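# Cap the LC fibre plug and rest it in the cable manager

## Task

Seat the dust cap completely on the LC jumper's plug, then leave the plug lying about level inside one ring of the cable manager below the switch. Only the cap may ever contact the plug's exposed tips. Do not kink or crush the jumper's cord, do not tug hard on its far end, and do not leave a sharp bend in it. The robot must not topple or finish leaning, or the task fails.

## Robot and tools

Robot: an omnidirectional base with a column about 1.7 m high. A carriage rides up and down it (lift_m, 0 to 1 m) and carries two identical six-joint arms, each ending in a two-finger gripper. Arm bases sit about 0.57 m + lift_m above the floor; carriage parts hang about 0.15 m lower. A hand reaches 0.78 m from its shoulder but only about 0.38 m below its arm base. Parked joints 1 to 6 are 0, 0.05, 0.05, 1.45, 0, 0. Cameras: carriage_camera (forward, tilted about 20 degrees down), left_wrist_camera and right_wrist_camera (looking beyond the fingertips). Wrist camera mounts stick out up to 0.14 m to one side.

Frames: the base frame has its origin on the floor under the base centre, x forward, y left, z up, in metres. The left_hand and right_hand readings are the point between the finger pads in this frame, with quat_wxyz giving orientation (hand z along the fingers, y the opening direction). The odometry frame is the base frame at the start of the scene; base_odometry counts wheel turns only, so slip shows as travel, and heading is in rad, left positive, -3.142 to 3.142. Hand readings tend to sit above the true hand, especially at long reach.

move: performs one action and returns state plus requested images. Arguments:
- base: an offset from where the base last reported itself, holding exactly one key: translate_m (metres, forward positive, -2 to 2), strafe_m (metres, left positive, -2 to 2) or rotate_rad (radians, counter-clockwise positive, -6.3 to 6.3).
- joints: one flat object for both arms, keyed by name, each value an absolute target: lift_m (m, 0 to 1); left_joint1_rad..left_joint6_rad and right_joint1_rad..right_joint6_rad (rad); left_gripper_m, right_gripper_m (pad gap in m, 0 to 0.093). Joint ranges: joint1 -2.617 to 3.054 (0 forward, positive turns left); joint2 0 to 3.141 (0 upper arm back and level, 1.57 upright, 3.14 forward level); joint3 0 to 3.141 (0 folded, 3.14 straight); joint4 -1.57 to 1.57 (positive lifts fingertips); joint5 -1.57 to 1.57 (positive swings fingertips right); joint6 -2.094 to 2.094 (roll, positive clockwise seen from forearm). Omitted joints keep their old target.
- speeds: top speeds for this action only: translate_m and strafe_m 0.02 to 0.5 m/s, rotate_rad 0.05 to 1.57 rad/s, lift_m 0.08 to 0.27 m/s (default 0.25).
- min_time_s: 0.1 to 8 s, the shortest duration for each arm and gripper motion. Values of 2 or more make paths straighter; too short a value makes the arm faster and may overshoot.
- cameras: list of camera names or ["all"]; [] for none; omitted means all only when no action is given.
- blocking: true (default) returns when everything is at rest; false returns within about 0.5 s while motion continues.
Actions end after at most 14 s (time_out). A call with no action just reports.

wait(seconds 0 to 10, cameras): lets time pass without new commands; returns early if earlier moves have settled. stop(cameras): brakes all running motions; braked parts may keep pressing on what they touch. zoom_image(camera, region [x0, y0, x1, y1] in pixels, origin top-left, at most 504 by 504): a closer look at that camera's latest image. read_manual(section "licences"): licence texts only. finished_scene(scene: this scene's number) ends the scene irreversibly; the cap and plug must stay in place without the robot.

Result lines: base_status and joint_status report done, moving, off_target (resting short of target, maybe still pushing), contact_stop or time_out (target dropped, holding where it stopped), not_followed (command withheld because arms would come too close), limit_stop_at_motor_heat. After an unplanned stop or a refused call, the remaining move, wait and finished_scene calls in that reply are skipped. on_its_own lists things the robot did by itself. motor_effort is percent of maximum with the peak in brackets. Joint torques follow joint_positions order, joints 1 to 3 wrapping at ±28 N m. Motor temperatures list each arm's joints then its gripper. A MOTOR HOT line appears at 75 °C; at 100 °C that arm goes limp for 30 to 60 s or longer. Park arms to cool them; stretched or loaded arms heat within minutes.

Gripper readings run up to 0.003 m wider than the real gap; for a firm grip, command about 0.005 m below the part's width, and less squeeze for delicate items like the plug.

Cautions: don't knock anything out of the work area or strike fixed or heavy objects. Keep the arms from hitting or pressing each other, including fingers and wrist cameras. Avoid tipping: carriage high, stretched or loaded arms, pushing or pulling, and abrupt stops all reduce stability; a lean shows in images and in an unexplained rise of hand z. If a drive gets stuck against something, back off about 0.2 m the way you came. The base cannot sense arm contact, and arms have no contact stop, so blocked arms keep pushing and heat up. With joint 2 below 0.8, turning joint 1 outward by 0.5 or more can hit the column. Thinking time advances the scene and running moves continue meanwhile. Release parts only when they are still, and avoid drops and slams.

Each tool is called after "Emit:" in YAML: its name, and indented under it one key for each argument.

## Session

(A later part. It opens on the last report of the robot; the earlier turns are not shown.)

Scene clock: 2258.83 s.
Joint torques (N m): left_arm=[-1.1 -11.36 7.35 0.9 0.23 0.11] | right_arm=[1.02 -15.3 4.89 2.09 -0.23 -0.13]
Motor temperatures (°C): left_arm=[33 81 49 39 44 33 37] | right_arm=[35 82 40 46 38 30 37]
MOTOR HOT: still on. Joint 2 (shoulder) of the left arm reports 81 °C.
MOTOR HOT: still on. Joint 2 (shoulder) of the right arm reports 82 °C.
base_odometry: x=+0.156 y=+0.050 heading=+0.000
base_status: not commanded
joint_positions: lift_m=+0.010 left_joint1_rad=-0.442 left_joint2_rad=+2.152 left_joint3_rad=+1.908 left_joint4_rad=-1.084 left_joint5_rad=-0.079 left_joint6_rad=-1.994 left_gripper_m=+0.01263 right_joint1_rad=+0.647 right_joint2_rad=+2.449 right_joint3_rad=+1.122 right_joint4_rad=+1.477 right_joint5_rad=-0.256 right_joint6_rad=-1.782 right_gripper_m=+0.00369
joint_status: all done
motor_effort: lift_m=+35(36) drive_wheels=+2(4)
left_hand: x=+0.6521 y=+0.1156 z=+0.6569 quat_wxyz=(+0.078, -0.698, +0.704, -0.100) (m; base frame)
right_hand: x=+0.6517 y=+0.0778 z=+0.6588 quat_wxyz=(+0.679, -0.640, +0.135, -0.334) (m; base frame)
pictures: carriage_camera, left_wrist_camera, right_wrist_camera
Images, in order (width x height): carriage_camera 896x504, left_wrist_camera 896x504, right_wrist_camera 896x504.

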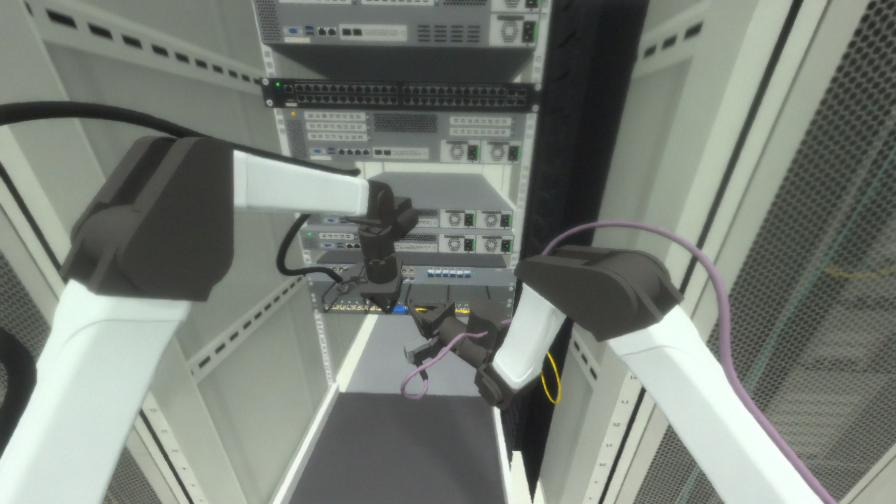

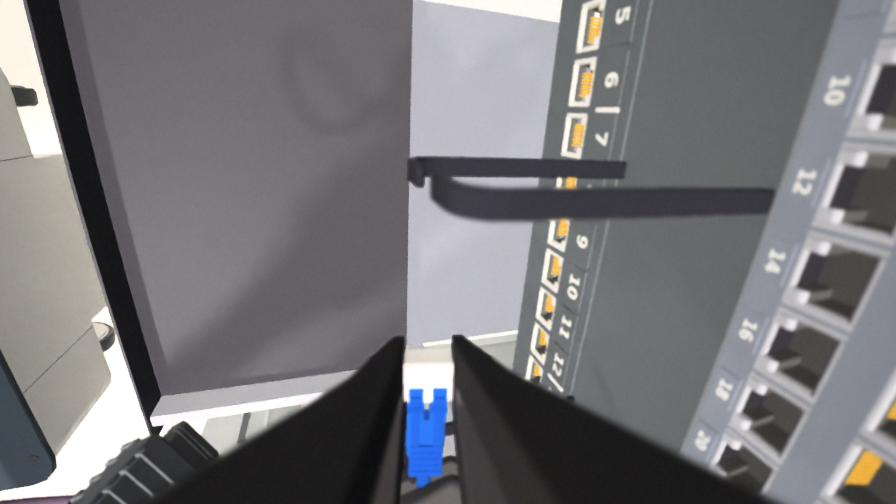

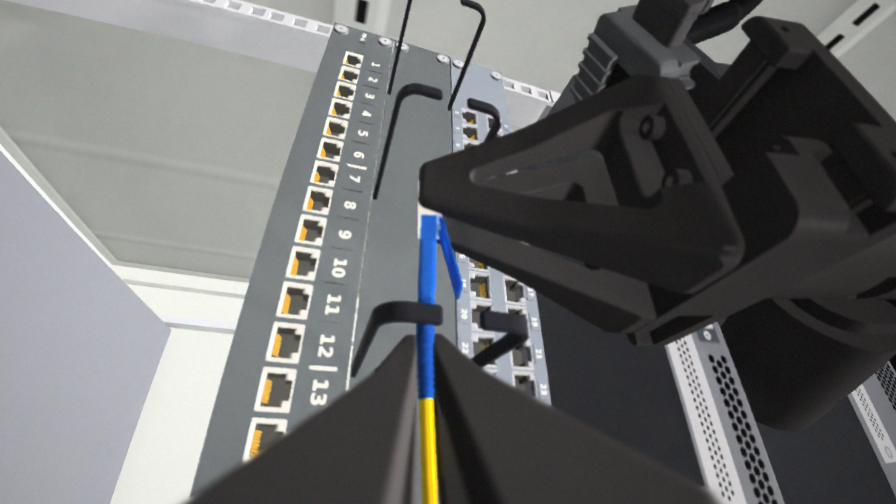

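Emit:
move:
  joints: {"left_joint1_rad": -0.445, "left_joint5_rad": -0.085, "left_joint4_rad": -1.075}
  min_time_s: 0.5

Emit:
move:
  joints: {"left_gripper_m": 0.03}
  min_time_s: 1.5
  cameras: ["left_wrist_camera", "right_wrist_camera"]

Emit:
zoom_image:
  camera: "left_wrist_camera"
  region: [340, 324, 520, 504]

Emit:
zoom_image:
  camera: "right_wrist_camera"
  region: [340, 160, 520, 340]

Scene clock: 2284.90 s.
Joint torques (N m): left_arm=[-0.23 -11.36 7.36 0.75 -0.04 0.11] | right_arm=[1.01 -15.31 4.93 2.1 -0.22 -0.13]
Motor temperatures (°C): left_arm=[33 81 49 39 41 33 37] | right_arm=[34 83 40 46 37 30 37]
move: done
MOTOR HOT: still on. Joint 2 (shoulder) of the left arm reports 81 °C.
MOTOR HOT: still on. Joint 2 (shoulder) of the right arm reports 83 °C.
base_odometry: x=+0.156 y=+0.050 heading=+0.000
base_status: not commanded
joint_positions: lift_m=+0.010 left_joint1_rad=-0.442 left_joint2_rad=+2.152 left_joint3_rad=+1.908 left_joint4_rad=-1.084 left_joint5_rad=-0.085 left_joint6_rad=-1.994 left_gripper_m=+0.01263 right_joint1_rad=+0.647 right_joint2_rad=+2.449 right_joint3_rad=+1.122 right_joint4_rad=+1.476 right_joint5_rad=-0.256 right_joint6_rad=-1.782 right_gripper_m=+0.00369
joint_status: all done
motor_effort: lift_m=+36(36) drive_wheels=-1(4)
left_hand: x=+0.6525 y=+0.1166 z=+0.6570 quat_wxyz=(+0.081, -0.699, +0.704, -0.099)
right_hand: x=+0.6517 y=+0.0779 z=+0.6586 quat_wxyz=(+0.679, -0.640, +0.135, -0.334)
pictures: none

Scene clock: 2286.70 s.
Joint torques (N m): left_arm=[-0.23 -11.37 7.35 0.74 -0.03 0.11] | right_arm=[0.99 -15.3 4.9 2.29 -0.21 -0.14]
Motor temperatures (°C): left_arm=[33 81 49 39 41 33 37] | right_arm=[34 83 40 46 37 30 37]
move: done
MOTOR HOT: still on. Joint 2 (shoulder) of the left arm reports 81 °C.
MOTOR HOT: still on. Joint 2 (shoulder) of the right arm reports 83 °C.
base_odometry: x=+0.156 y=+0.050 heading=+0.000
base_status: not commanded
joint_positions: lift_m=+0.010 left_joint1_rad=-0.442 left_joint2_rad=+2.152 left_joint3_rad=+1.908 left_joint4_rad=-1.083 left_joint5_rad=-0.085 left_joint6_rad=-1.994 left_gripper_m=+0.02989 right_joint1_rad=+0.647 right_joint2_rad=+2.449 right_joint3_rad=+1.122 right_joint4_rad=+1.461 right_joint5_rad=-0.258 right_joint6_rad=-1.782 right_gripper_m=+0.00369
joint_status: all done
motor_effort: lift_m=+36(36) drive_wheels=+0(5)
left_hand: x=+0.6528 y=+0.1165 z=+0.6571 quat_wxyz=(+0.082, -0.698, +0.704, -0.099)
right_hand: x=+0.6519 y=+0.0783 z=+0.6549 quat_wxyz=(+0.675, -0.646, +0.137, -0.330)
Images, in order (width x height): left_wrist_camera 896x504, right_wrist_camera 896x504.

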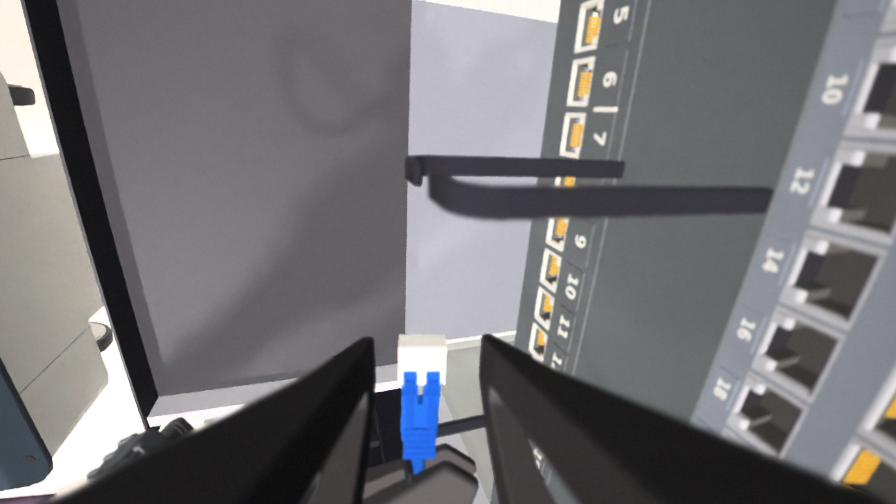

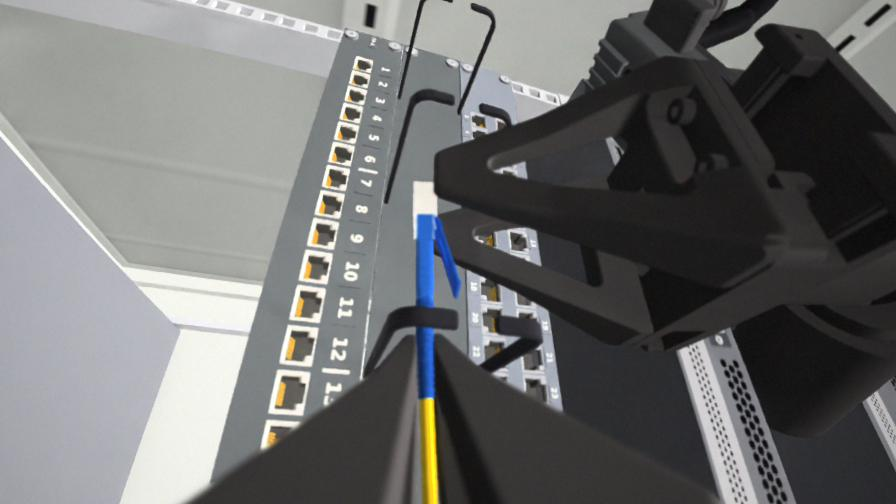

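Scaled by 2.800 from the camera's image (finer frame: 1280x720).

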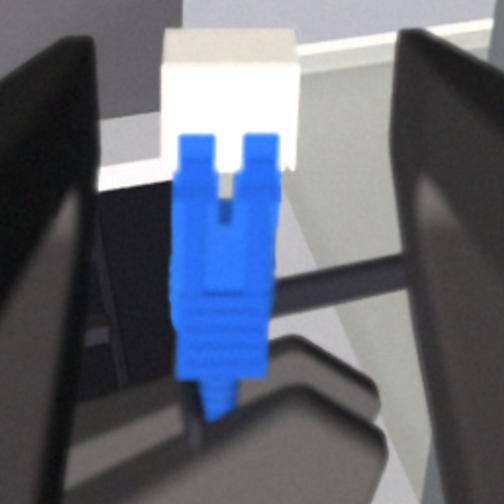

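Scaled by 2.800 from the camera's image (finer frame: 1280x720).

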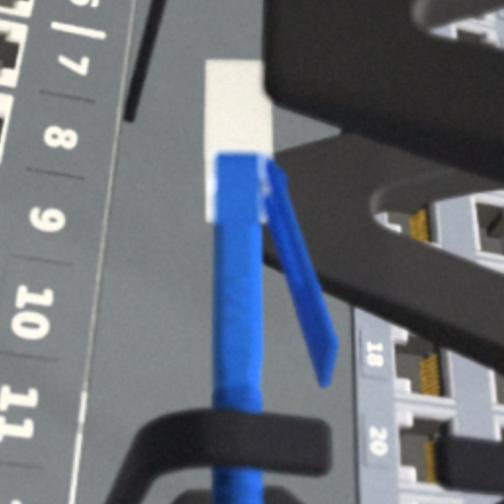

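Emit:
move:
  joints: {"left_joint1_rad": -0.46, "left_joint2_rad": 2.1175, "left_joint3_rad": 2.22, "left_joint4_rad": -1.4151, "left_joint5_rad": -0.09, "left_joint6_rad": -1.994}
  min_time_s: 1.5

Emit:
move:
  joints: {"left_joint1_rad": -0.1, "left_joint2_rad": 1.2, "left_joint3_rad": 1.0, "left_joint4_rad": -1.2, "left_joint6_rad": -1.0}
  min_time_s: 1.5
  cameras: ["right_wrist_camera"]

Emit:
move:
  joints: {"right_joint1_rad": 0.600, "right_joint2_rad": 2.321, "right_joint3_rad": 1.075, "right_joint4_rad": 1.248, "right_joint5_rad": -0.311, "right_joint6_rad": -1.561}
  min_time_s: 2
  cameras: ["right_wrist_camera", "carriage_camera"]

Emit:
zoom_image:
  camera: "right_wrist_camera"
  region: [320, 140, 540, 360]

Scene clock: 2307.80 s.
Joint torques (N m): left_arm=[-0.58 -13.12 9.87 0.45 -0.09 0.03] | right_arm=[1.01 -15.31 4.9 2.31 -0.21 -0.13]
Motor temperatures (°C): left_arm=[32 81 49 38 39 33 36] | right_arm=[34 83 40 48 36 30 37]
move: done
MOTOR HOT: still on. Joint 2 (shoulder) of the left arm reports 81 °C.
MOTOR HOT: still on. Joint 2 (shoulder) of the right arm reports 83 °C.
base_odometry: x=+0.156 y=+0.050 heading=+0.000
base_status: not commanded
joint_positions: lift_m=+0.010 left_joint1_rad=-0.452 left_joint2_rad=+2.152 left_joint3_rad=+2.186 left_joint4_rad=-1.404 left_joint5_rad=-0.085 left_joint6_rad=-1.994 left_gripper_m=+0.02989 right_joint1_rad=+0.647 right_joint2_rad=+2.449 right_joint3_rad=+1.122 right_joint4_rad=+1.459 right_joint5_rad=-0.258 right_joint6_rad=-1.782 right_gripper_m=+0.00369
joint_status: all done
motor_effort: lift_m=+36(36) drive_wheels=-4(5)
left_hand: x=+0.6329 y=+0.1205 z=+0.7239 quat_wxyz=(+0.074, -0.696, +0.710, -0.080)
right_hand: x=+0.6519 y=+0.0784 z=+0.6546 quat_wxyz=(+0.675, -0.646, +0.137, -0.329)
pictures: none

Scene clock: 2309.77 s.
Joint torques (N m): left_arm=[0.72 -4.1 5.74 0.68 -0.07 0.13] | right_arm=[0.99 -15.3 4.93 2.38 -0.2 -0.14]
Motor temperatures (°C): left_arm=[32 81 49 38 39 33 36] | right_arm=[34 83 40 48 36 30 37]
move: done
MOTOR HOT: still on. Joint 2 (shoulder) of the left arm reports 81 °C.
MOTOR HOT: still on. Joint 2 (shoulder) of the right arm reports 83 °C.
base_odometry: x=+0.156 y=+0.050 heading=+0.000
base_status: not commanded
joint_positions: lift_m=+0.010 left_joint1_rad=-0.108 left_joint2_rad=+1.215 left_joint3_rad=+1.015 left_joint4_rad=-1.214 left_joint5_rad=-0.086 left_joint6_rad=-1.013 left_gripper_m=+0.02989 right_joint1_rad=+0.647 right_joint2_rad=+2.449 right_joint3_rad=+1.122 right_joint4_rad=+1.455 right_joint5_rad=-0.259 right_joint6_rad=-1.782 right_gripper_m=+0.00369
joint_status: all done
motor_effort: lift_m=+36(36) drive_wheels=+0(5)
left_hand: x=+0.4343 y=+0.2982 z=+0.6907 quat_wxyz=(+0.089, -0.438, +0.894, -0.005)
right_hand: x=+0.6520 y=+0.0785 z=+0.6535 quat_wxyz=(+0.674, -0.648, +0.138, -0.328)
Images, in order (width x height): right_wrist_camera 896x504.

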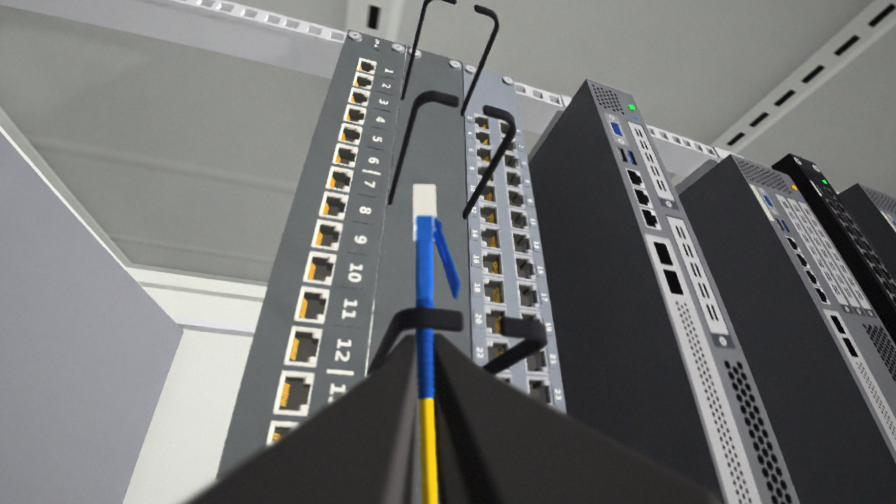

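Scene clock: 2312.07 s.
Joint torques (N m): left_arm=[0.68 -4.1 5.76 0.7 -0.07 0.12] | right_arm=[-2.73 -15.25 3.21 2.33 -0.17 0.28]
Motor temperatures (°C): left_arm=[32 79 49 38 39 33 36] | right_arm=[34 82 40 48 36 30 37]
move: off_target
MOTOR HOT: still on. Joint 2 (shoulder) of the left arm reports 79 °C.
MOTOR HOT: still on. Joint 2 (shoulder) of the right arm reports 82 °C.
base_odometry: x=+0.156 y=+0.050 heading=+0.000
base_status: not commanded
joint_positions: lift_m=+0.010 left_joint1_rad=-0.108 left_joint2_rad=+1.215 left_joint3_rad=+1.015 left_joint4_rad=-1.213 left_joint5_rad=-0.086 left_joint6_rad=-1.011 left_gripper_m=+0.02989 right_joint1_rad=+0.627 right_joint2_rad=+2.352 right_joint3_rad=+1.096 right_joint4_rad=+1.267 right_joint5_rad=-0.296 right_joint6_rad=-1.589 right_gripper_m=+0.00369
joint_status: right_joint1_rad off_target (ended at +0.627, target +0.600); the others done
motor_effort: lift_m=+36(36) drive_wheels=+1(3)
left_hand: x=+0.4347 y=+0.2982 z=+0.6908 quat_wxyz=(+0.090, -0.438, +0.895, -0.006)
right_hand: x=+0.6547 y=+0.0739 z=+0.6535 quat_wxyz=(+0.672, -0.669, +0.217, -0.234)
pictures: carriage_camera, right_wrist_camera
Images, in order (width x height): carriage_camera 896x504, right_wrist_camera 896x504.

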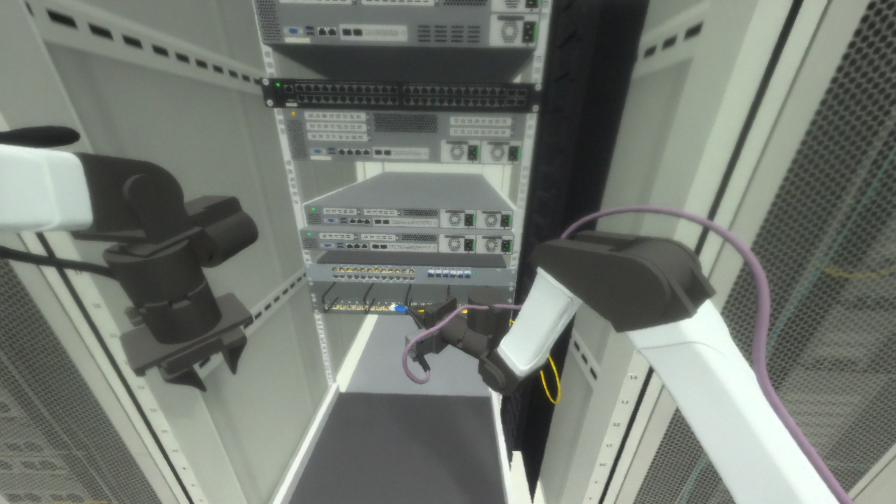

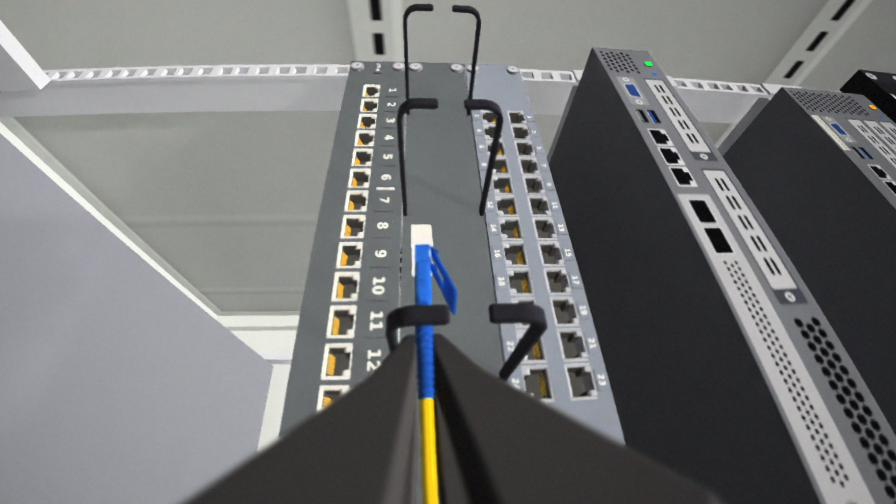

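Scaled by 2.291 from the camera's image (finer frame: 1280x720).

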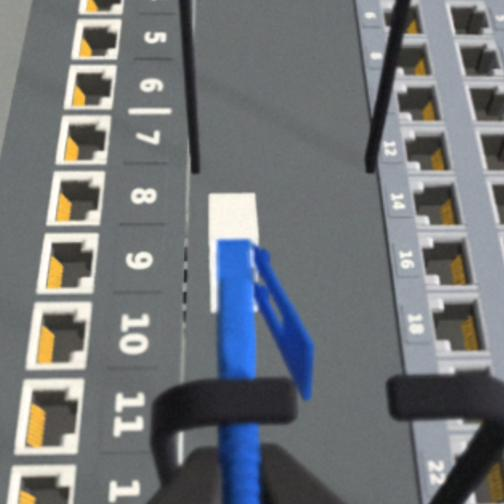

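Emit:
move:
  joints: {"right_joint1_rad": 0.632}
  cameras: ["right_wrist_camera","carriage_camera"]

Emit:
move:
  base: {"translate_m": 0.012}
  speeds: {"translate_m": 0.03}
  cameras: ["right_wrist_camera","carriage_camera"]

Scene clock: 2343.37 s.
Joint torques (N m): left_arm=[0.7 -4.1 5.76 0.69 -0.07 0.12] | right_arm=[0.31 -15.27 3.21 2.33 -0.2 0.27]
Motor temperatures (°C): left_arm=[32 67 47 37 37 33 35] | right_arm=[34 78 39 49 35 30 37]
move: done
MOTOR HOT: still on. Joint 2 (shoulder) of the right arm reports 78 °C.
MOTOR HOT: cleared for the motors of the left arm.
base_odometry: x=+0.156 y=+0.050 heading=+0.000
base_status: not commanded
joint_positions: lift_m=+0.010 left_joint1_rad=-0.108 left_joint2_rad=+1.215 left_joint3_rad=+1.015 left_joint4_rad=-1.213 left_joint5_rad=-0.086 left_joint6_rad=-1.011 left_gripper_m=+0.02989 right_joint1_rad=+0.629 right_joint2_rad=+2.352 right_joint3_rad=+1.096 right_joint4_rad=+1.267 right_joint5_rad=-0.293 right_joint6_rad=-1.587 right_gripper_m=+0.00369
joint_status: all done
motor_effort: lift_m=+36(36) drive_wheels=+0(2)
left_hand: x=+0.4347 y=+0.2982 z=+0.6908 quat_wxyz=(+0.090, -0.438, +0.895, -0.006)
right_hand: x=+0.6543 y=+0.0745 z=+0.6535 quat_wxyz=(+0.672, -0.669, +0.218, -0.233)
pictures: carriage_camera, right_wrist_camera
Images, in order (width x height): carriage_camera 896x504, right_wrist_camera 896x504.

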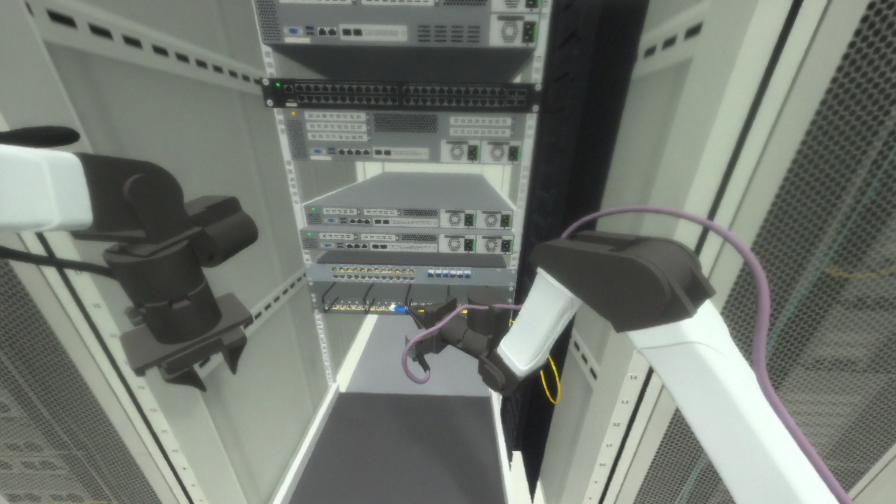

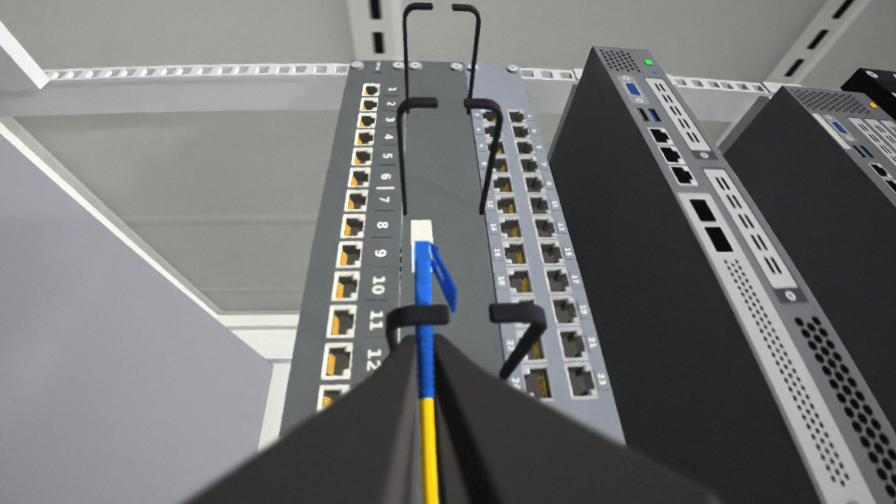

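Scene clock: 2344.17 s.
Joint torques (N m): left_arm=[0.69 -3.95 5.74 0.65 -0.08 0.12] | right_arm=[-1.05 -14.54 4.72 2.19 -0.1 0.14]
Motor temperatures (°C): left_arm=[32 67 47 37 37 33 35] | right_arm=[34 78 39 49 35 30 37]
move: done
MOTOR HOT: still on. Joint 2 (shoulder) of the right arm reports 78 °C.
base_odometry: x=+0.168 y=+0.050 heading=+0.000
base_status: done
joint_positions: lift_m=+0.010 left_joint1_rad=-0.108 left_joint2_rad=+1.213 left_joint3_rad=+1.015 left_joint4_rad=-1.209 left_joint5_rad=-0.086 left_joint6_rad=-1.011 left_gripper_m=+0.02989 right_joint1_rad=+0.643 right_joint2_rad=+2.346 right_joint3_rad=+1.078 right_joint4_rad=+1.280 right_joint5_rad=-0.303 right_joint6_rad=-1.576 right_gripper_m=+0.00369
joint_status: not commanded
motor_effort: lift_m=+36(36) drive_wheels=+1(9)
left_hand: x=+0.4354 y=+0.2981 z=+0.6913 quat_wxyz=(+0.092, -0.438, +0.894, -0.007)
right_hand: x=+0.6445 y=+0.0795 z=+0.6533 quat_wxyz=(+0.676, -0.670, +0.213, -0.222)
pictures: carriage_camera, right_wrist_camera
Images, in order (width x height): carriage_camera 896x504, right_wrist_camera 896x504.

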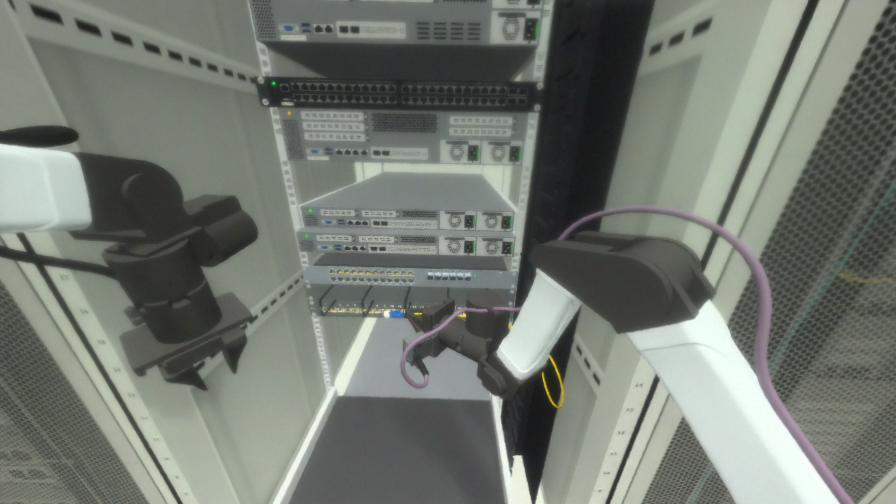

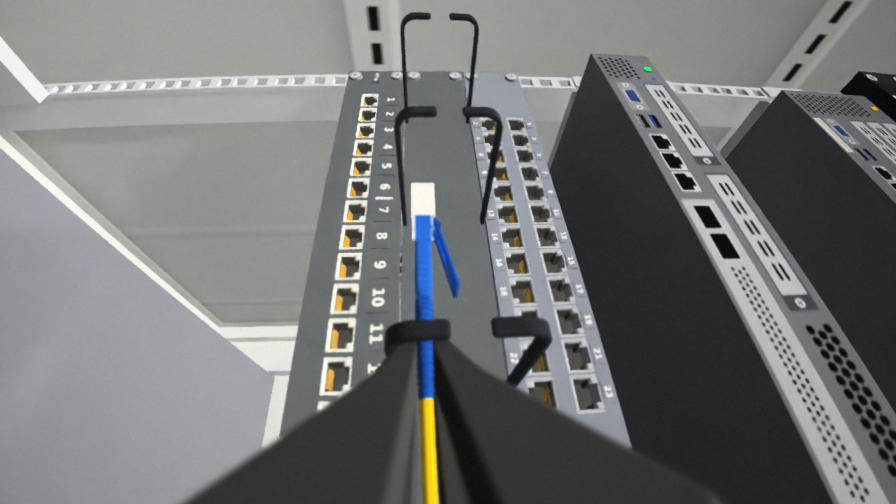

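Emit:
move:
  joints: {"right_joint1_rad": 0.777, "right_joint2_rad": 2.312, "right_joint3_rad": 1.068, "right_joint4_rad": 1.240, "right_joint5_rad": 0.177, "right_joint6_rad": -1.561}
  min_time_s: 2.0
  cameras: ["right_wrist_camera"]

Scene clock: 2401.17 s.
Joint torques (N m): left_arm=[0.72 -3.93 5.76 0.66 -0.08 0.12] | right_arm=[0.58 -15.13 4.19 2.43 0.1 0.08]
Motor temperatures (°C): left_arm=[31 59 46 35 34 33 34] | right_arm=[33 75 40 49 34 30 37]
move: done
MOTOR HOT: still on. Joint 2 (shoulder) of the right arm reports 75 °C.
base_odometry: x=+0.168 y=+0.050 heading=+0.000
base_status: not commanded
joint_positions: lift_m=+0.010 left_joint1_rad=-0.108 left_joint2_rad=+1.213 left_joint3_rad=+1.015 left_joint4_rad=-1.209 left_joint5_rad=-0.086 left_joint6_rad=-1.011 left_gripper_m=+0.02989 right_joint1_rad=+0.771 right_joint2_rad=+2.342 right_joint3_rad=+1.078 right_joint4_rad=+1.255 right_joint5_rad=+0.167 right_joint6_rad=-1.571 right_gripper_m=+0.00369
joint_status: all done
motor_effort: lift_m=+36(36) drive_wheels=+2(8)
left_hand: x=+0.4355 y=+0.2981 z=+0.6913 quat_wxyz=(+0.092, -0.438, +0.894, -0.007)
right_hand: x=+0.6520 y=+0.0771 z=+0.6495 quat_wxyz=(+0.623, -0.629, +0.329, -0.328)
Images, in order (width x height): right_wrist_camera 896x504.

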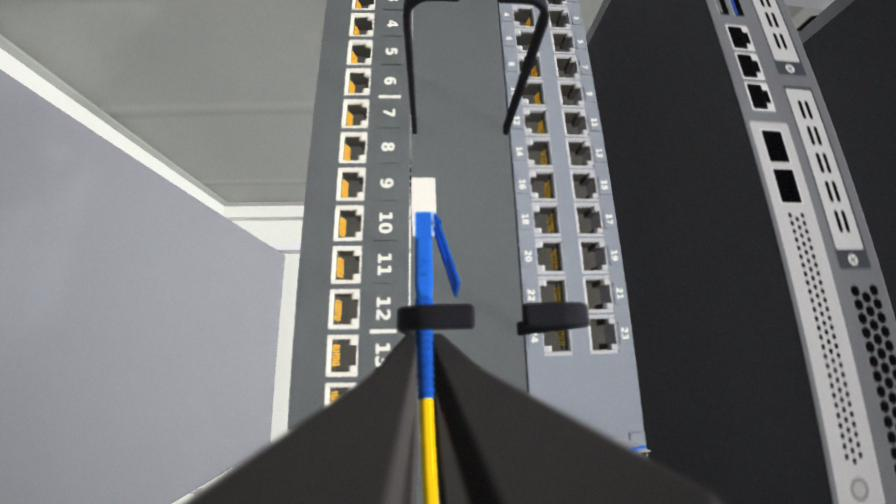

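Emit:
move:
  joints: {"right_joint1_rad": 0.741, "right_joint2_rad": 2.300, "right_joint3_rad": 1.042, "right_joint4_rad": 1.263, "right_joint5_rad": 0.147, "right_joint6_rad": -1.561}
  min_time_s: 1.5
  cameras: ["right_wrist_camera"]

Scene clock: 2412.17 s.
Joint torques (N m): left_arm=[0.7 -3.9 5.78 0.66 -0.07 0.12] | right_arm=[-0.69 -15.19 3.9 2.64 -0.09 0.08]
Motor temperatures (°C): left_arm=[31 59 46 35 34 33 34] | right_arm=[33 78 40 49 34 30 37]
move: done
MOTOR HOT: still on. Joint 2 (shoulder) of the right arm reports 78 °C.
base_odometry: x=+0.168 y=+0.050 heading=+0.000
base_status: not commanded
joint_positions: lift_m=+0.010 left_joint1_rad=-0.108 left_joint2_rad=+1.213 left_joint3_rad=+1.015 left_joint4_rad=-1.209 left_joint5_rad=-0.086 left_joint6_rad=-1.011 left_gripper_m=+0.02989 right_joint1_rad=+0.747 right_joint2_rad=+2.332 right_joint3_rad=+1.055 right_joint4_rad=+1.263 right_joint5_rad=+0.156 right_joint6_rad=-1.571 right_gripper_m=+0.00369
joint_status: all done
motor_effort: lift_m=+36(36) drive_wheels=+1(8)
left_hand: x=+0.4355 y=+0.2981 z=+0.6913 quat_wxyz=(+0.092, -0.438, +0.894, -0.007)
right_hand: x=+0.6564 y=+0.0649 z=+0.6482 quat_wxyz=(+0.619, -0.629, +0.334, -0.331)
Images, in order (width x height): right_wrist_camera 896x504.

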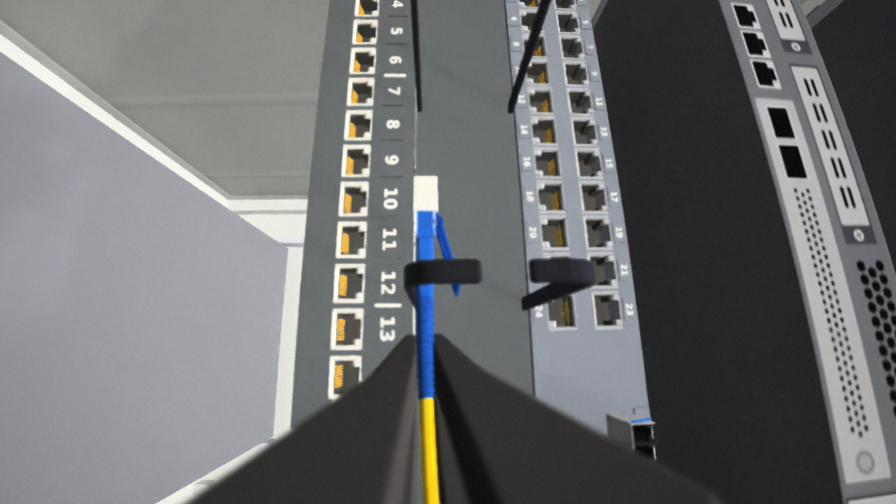

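Emit:
move:
  joints: {"right_gripper_m": 0.024}
  min_time_s: 3
  cameras: ["right_wrist_camera"]

Scene clock: 2423.47 s.
Joint torques (N m): left_arm=[0.66 -3.93 5.76 0.67 -0.07 0.13] | right_arm=[-0.68 -15.2 3.89 2.63 -0.1 0.08]
Motor temperatures (°C): left_arm=[31 58 46 35 33 33 34] | right_arm=[33 79 39 51 33 30 36]
move: done
MOTOR HOT: still on. Joint 2 (shoulder) of the right arm reports 79 °C.
base_odometry: x=+0.168 y=+0.050 heading=+0.000
base_status: not commanded
joint_positions: lift_m=+0.010 left_joint1_rad=-0.108 left_joint2_rad=+1.213 left_joint3_rad=+1.015 left_joint4_rad=-1.209 left_joint5_rad=-0.086 left_joint6_rad=-1.011 left_gripper_m=+0.02989 right_joint1_rad=+0.747 right_joint2_rad=+2.332 right_joint3_rad=+1.055 right_joint4_rad=+1.263 right_joint5_rad=+0.156 right_joint6_rad=-1.571 right_gripper_m=+0.02389
joint_status: all done
motor_effort: lift_m=+36(36) drive_wheels=+1(7)
left_hand: x=+0.4355 y=+0.2981 z=+0.6913 quat_wxyz=(+0.092, -0.438, +0.894, -0.007)
right_hand: x=+0.6564 y=+0.0650 z=+0.6482 quat_wxyz=(+0.619, -0.629, +0.334, -0.331)
Images, in order (width x height): right_wrist_camera 896x504.

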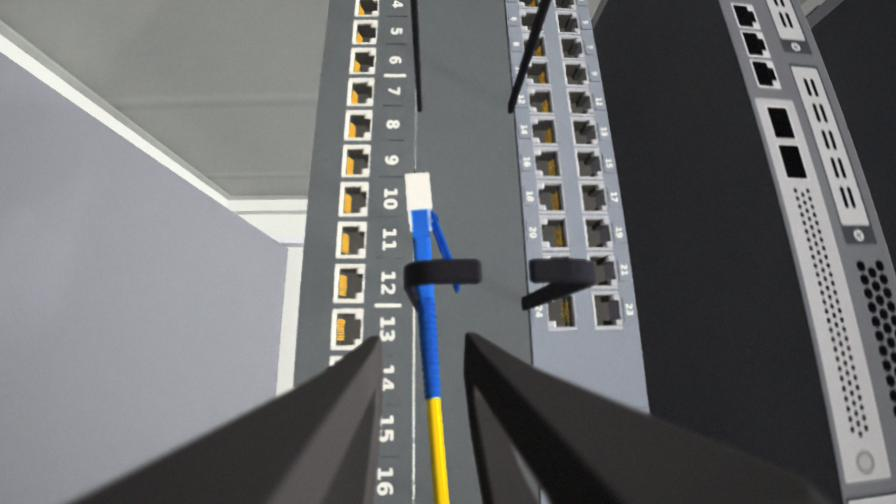

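Emit:
move:
  base: {"translate_m": -0.10}
  speeds: {"translate_m": 0.06}
  cameras: ["right_wrist_camera", "carriage_camera"]

Scene clock: 2433.03 s.
Joint torques (N m): left_arm=[0.69 -3.92 5.76 0.63 -0.08 0.12] | right_arm=[-0.38 -15.01 3.85 2.6 -0.07 0.08]
Motor temperatures (°C): left_arm=[31 58 46 35 33 33 34] | right_arm=[33 80 39 52 33 30 36]
move: done
MOTOR HOT: still on. Joint 2 (shoulder) of the right arm reports 80 °C.
base_odometry: x=+0.068 y=+0.050 heading=+0.000
base_status: done
joint_positions: lift_m=+0.010 left_joint1_rad=-0.108 left_joint2_rad=+1.213 left_joint3_rad=+1.015 left_joint4_rad=-1.207 left_joint5_rad=-0.086 left_joint6_rad=-1.011 left_gripper_m=+0.02989 right_joint1_rad=+0.744 right_joint2_rad=+2.330 right_joint3_rad=+1.055 right_joint4_rad=+1.266 right_joint5_rad=+0.154 right_joint6_rad=-1.571 right_gripper_m=+0.02389
joint_status: not commanded
motor_effort: lift_m=+36(36) drive_wheels=+0(9)
left_hand: x=+0.4360 y=+0.2980 z=+0.6915 quat_wxyz=(+0.093, -0.438, +0.894, -0.008)
right_hand: x=+0.6576 y=+0.0637 z=+0.6497 quat_wxyz=(+0.621, -0.627, +0.334, -0.332)
pictures: carriage_camera, right_wrist_camera
Images, in order (width x height): carriage_camera 896x504, right_wrist_camera 896x504.

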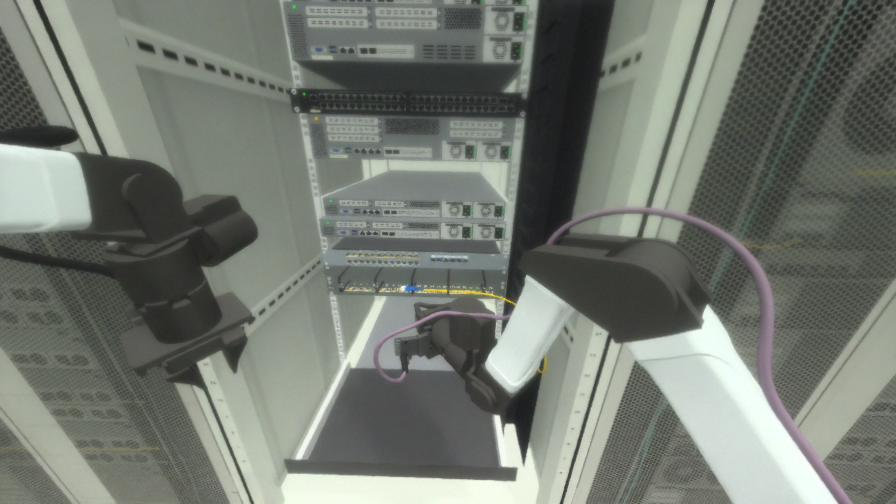

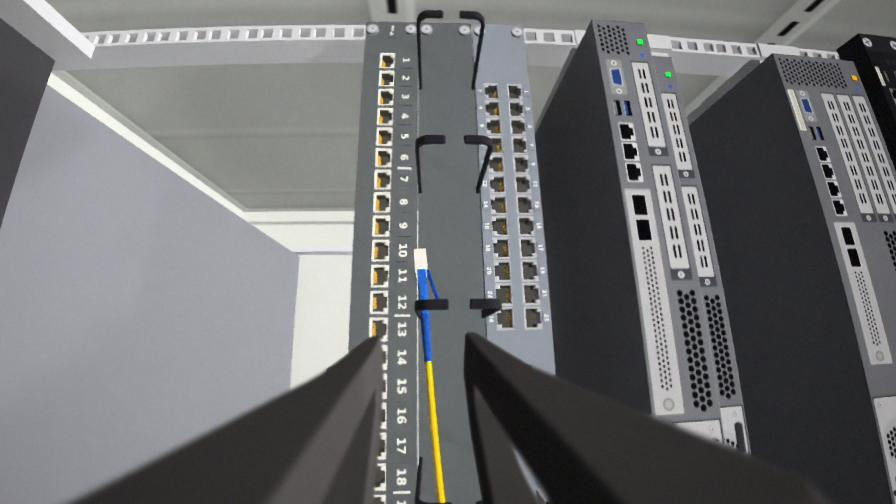

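Emit:
zoom_image:
  camera: "right_wrist_camera"
  region: [350, 220, 510, 400]

Emit:
zoom_image:
  camera: "carriage_camera"
  region: [330, 250, 510, 350]

Scaled by 2.800 from the camera's image (finer frame: 1280x720).

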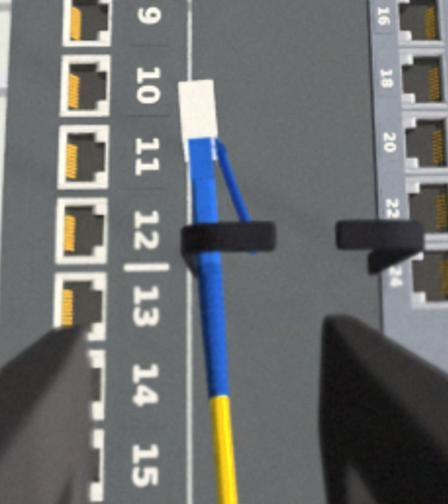

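Scaled by 2.800 from the camera's image (finer frame: 1280x720).

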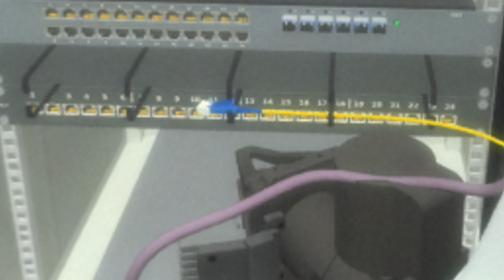

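Emit:
move:
  joints: {"right_joint1_rad": 0.869, "right_joint2_rad": 2.396, "right_joint3_rad": 1.170, "right_joint4_rad": 1.222, "right_joint5_rad": 0.572, "right_joint6_rad": -1.561}
  min_time_s: 1.5
  cameras: ["right_wrist_camera"]

Scene clock: 2474.13 s.
Joint torques (N m): left_arm=[0.69 -3.92 5.76 0.64 -0.07 0.12] | right_arm=[0.5 -10.65 7.01 2.34 0.09 0.08]
Motor temperatures (°C): left_arm=[31 56 45 34 32 33 34] | right_arm=[33 82 39 53 33 30 35]
move: done
MOTOR HOT: still on. Joint 2 (shoulder) of the right arm reports 82 °C.
base_odometry: x=+0.068 y=+0.050 heading=+0.000
base_status: not commanded
joint_positions: lift_m=+0.010 left_joint1_rad=-0.108 left_joint2_rad=+1.213 left_joint3_rad=+1.015 left_joint4_rad=-1.207 left_joint5_rad=-0.086 left_joint6_rad=-1.011 left_gripper_m=+0.02989 right_joint1_rad=+0.864 right_joint2_rad=+2.374 right_joint3_rad=+1.149 right_joint4_rad=+1.237 right_joint5_rad=+0.561 right_joint6_rad=-1.571 right_gripper_m=+0.02389
joint_status: all done
motor_effort: lift_m=+36(36) drive_wheels=-3(7)
left_hand: x=+0.4360 y=+0.2980 z=+0.6915 quat_wxyz=(+0.093, -0.438, +0.894, -0.008)
right_hand: x=+0.6565 y=+0.0669 z=+0.6533 quat_wxyz=(+0.574, -0.565, +0.419, -0.419)
Images, in order (width x height): right_wrist_camera 896x504.

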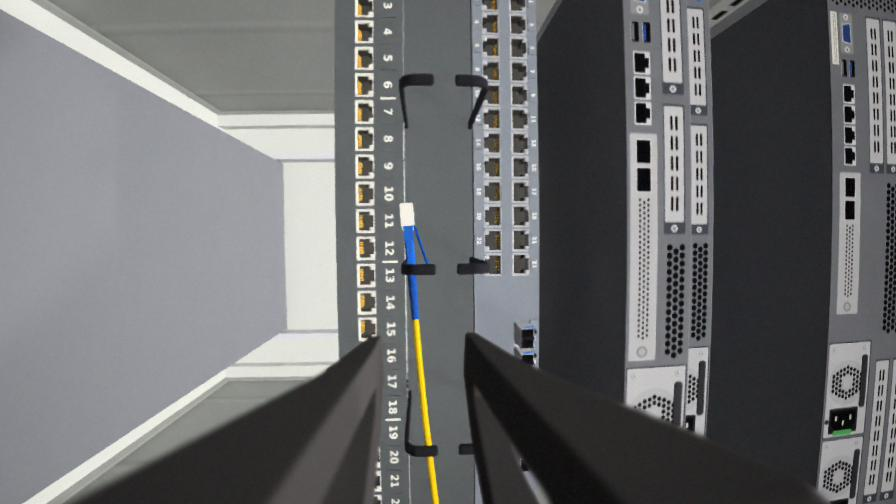

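Emit:
move:
  base: {"translate_m": 0.10}
  speeds: {"translate_m": 0.06}
  cameras: ["right_wrist_camera"]

Scene clock: 2479.70 s.
Joint torques (N m): left_arm=[0.68 -3.89 5.79 0.65 -0.08 0.11] | right_arm=[0.38 -10.7 7.01 2.39 0.08 0.08]
Motor temperatures (°C): left_arm=[31 56 45 34 32 33 34] | right_arm=[33 80 39 53 33 30 35]
move: done
MOTOR HOT: still on. Joint 2 (shoulder) of the right arm reports 80 °C.
base_odometry: x=+0.168 y=+0.049 heading=-0.001
base_status: done
joint_positions: lift_m=+0.010 left_joint1_rad=-0.108 left_joint2_rad=+1.212 left_joint3_rad=+1.015 left_joint4_rad=-1.206 left_joint5_rad=-0.086 left_joint6_rad=-1.011 left_gripper_m=+0.02989 right_joint1_rad=+0.865 right_joint2_rad=+2.375 right_joint3_rad=+1.149 right_joint4_rad=+1.233 right_joint5_rad=+0.565 right_joint6_rad=-1.571 right_gripper_m=+0.02389
joint_status: not commanded
motor_effort: lift_m=+36(36) drive_wheels=-2(11)
left_hand: x=+0.4361 y=+0.2980 z=+0.6915 quat_wxyz=(+0.093, -0.438, +0.894, -0.008)
right_hand: x=+0.6563 y=+0.0667 z=+0.6522 quat_wxyz=(+0.572, -0.566, +0.419, -0.420)
Images, in order (width x height): right_wrist_camera 896x504.

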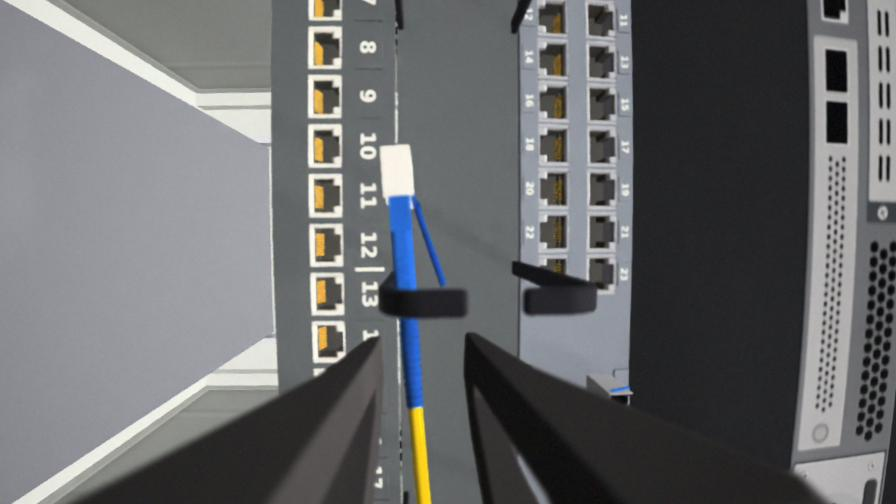

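Emit:
move:
  joints: {"right_gripper_m": 0.001}
  min_time_s: 2

Emit:
move:
  joints: {"right_joint1_rad": 0.840, "right_joint2_rad": 2.325, "right_joint3_rad": 1.091, "right_joint4_rad": 1.254, "right_joint5_rad": 0.538, "right_joint6_rad": -1.561}
  min_time_s: 1.5
  cameras: ["right_wrist_camera"]

Scene clock: 2491.67 s.
Joint torques (N m): left_arm=[0.68 -3.85 5.79 0.65 -0.07 0.12] | right_arm=[0.4 -10.69 6.98 2.4 0.09 0.08]
Motor temperatures (°C): left_arm=[31 55 45 34 32 33 34] | right_arm=[33 77 40 52 33 30 35]
move: done
MOTOR HOT: still on. Joint 2 (shoulder) of the right arm reports 77 °C.
base_odometry: x=+0.168 y=+0.049 heading=+0.000
base_status: not commanded
joint_positions: lift_m=+0.010 left_joint1_rad=-0.108 left_joint2_rad=+1.212 left_joint3_rad=+1.015 left_joint4_rad=-1.206 left_joint5_rad=-0.086 left_joint6_rad=-1.011 left_gripper_m=+0.02989 right_joint1_rad=+0.865 right_joint2_rad=+2.375 right_joint3_rad=+1.149 right_joint4_rad=+1.233 right_joint5_rad=+0.565 right_joint6_rad=-1.571 right_gripper_m=+0.00376
joint_status: all done
motor_effort: lift_m=+36(36) drive_wheels=-4(5)
left_hand: x=+0.4361 y=+0.2980 z=+0.6915 quat_wxyz=(+0.093, -0.438, +0.894, -0.008)
right_hand: x=+0.6563 y=+0.0667 z=+0.6522 quat_wxyz=(+0.572, -0.566, +0.419, -0.420)
pictures: none

Scene clock: 2493.47 s.
Joint torques (N m): left_arm=[0.7 -3.82 5.81 0.64 -0.07 0.12] | right_arm=[-0.66 -15.51 3.96 2.56 -0.09 0.08]
Motor temperatures (°C): left_arm=[31 55 45 34 31 33 34] | right_arm=[33 77 39 52 33 30 35]
move: done
MOTOR HOT: still on. Joint 2 (shoulder) of the right arm reports 77 °C.
base_odometry: x=+0.168 y=+0.049 heading=+0.000
base_status: not commanded
joint_positions: lift_m=+0.010 left_joint1_rad=-0.108 left_joint2_rad=+1.212 left_joint3_rad=+1.015 left_joint4_rad=-1.206 left_joint5_rad=-0.086 left_joint6_rad=-1.011 left_gripper_m=+0.02989 right_joint1_rad=+0.846 right_joint2_rad=+2.358 right_joint3_rad=+1.104 right_joint4_rad=+1.252 right_joint5_rad=+0.547 right_joint6_rad=-1.570 right_gripper_m=+0.00376
joint_status: all done
motor_effort: lift_m=+36(36) drive_wheels=+0(3)
left_hand: x=+0.4361 y=+0.2980 z=+0.6915 quat_wxyz=(+0.093, -0.438, +0.894, -0.008)
right_hand: x=+0.6562 y=+0.0545 z=+0.6493 quat_wxyz=(+0.568, -0.569, +0.420, -0.420)
Images, in order (width x height): right_wrist_camera 896x504.

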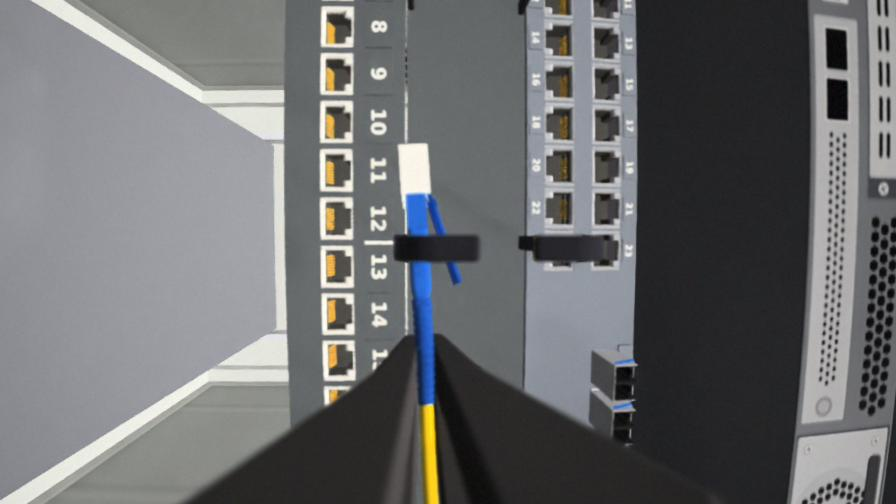

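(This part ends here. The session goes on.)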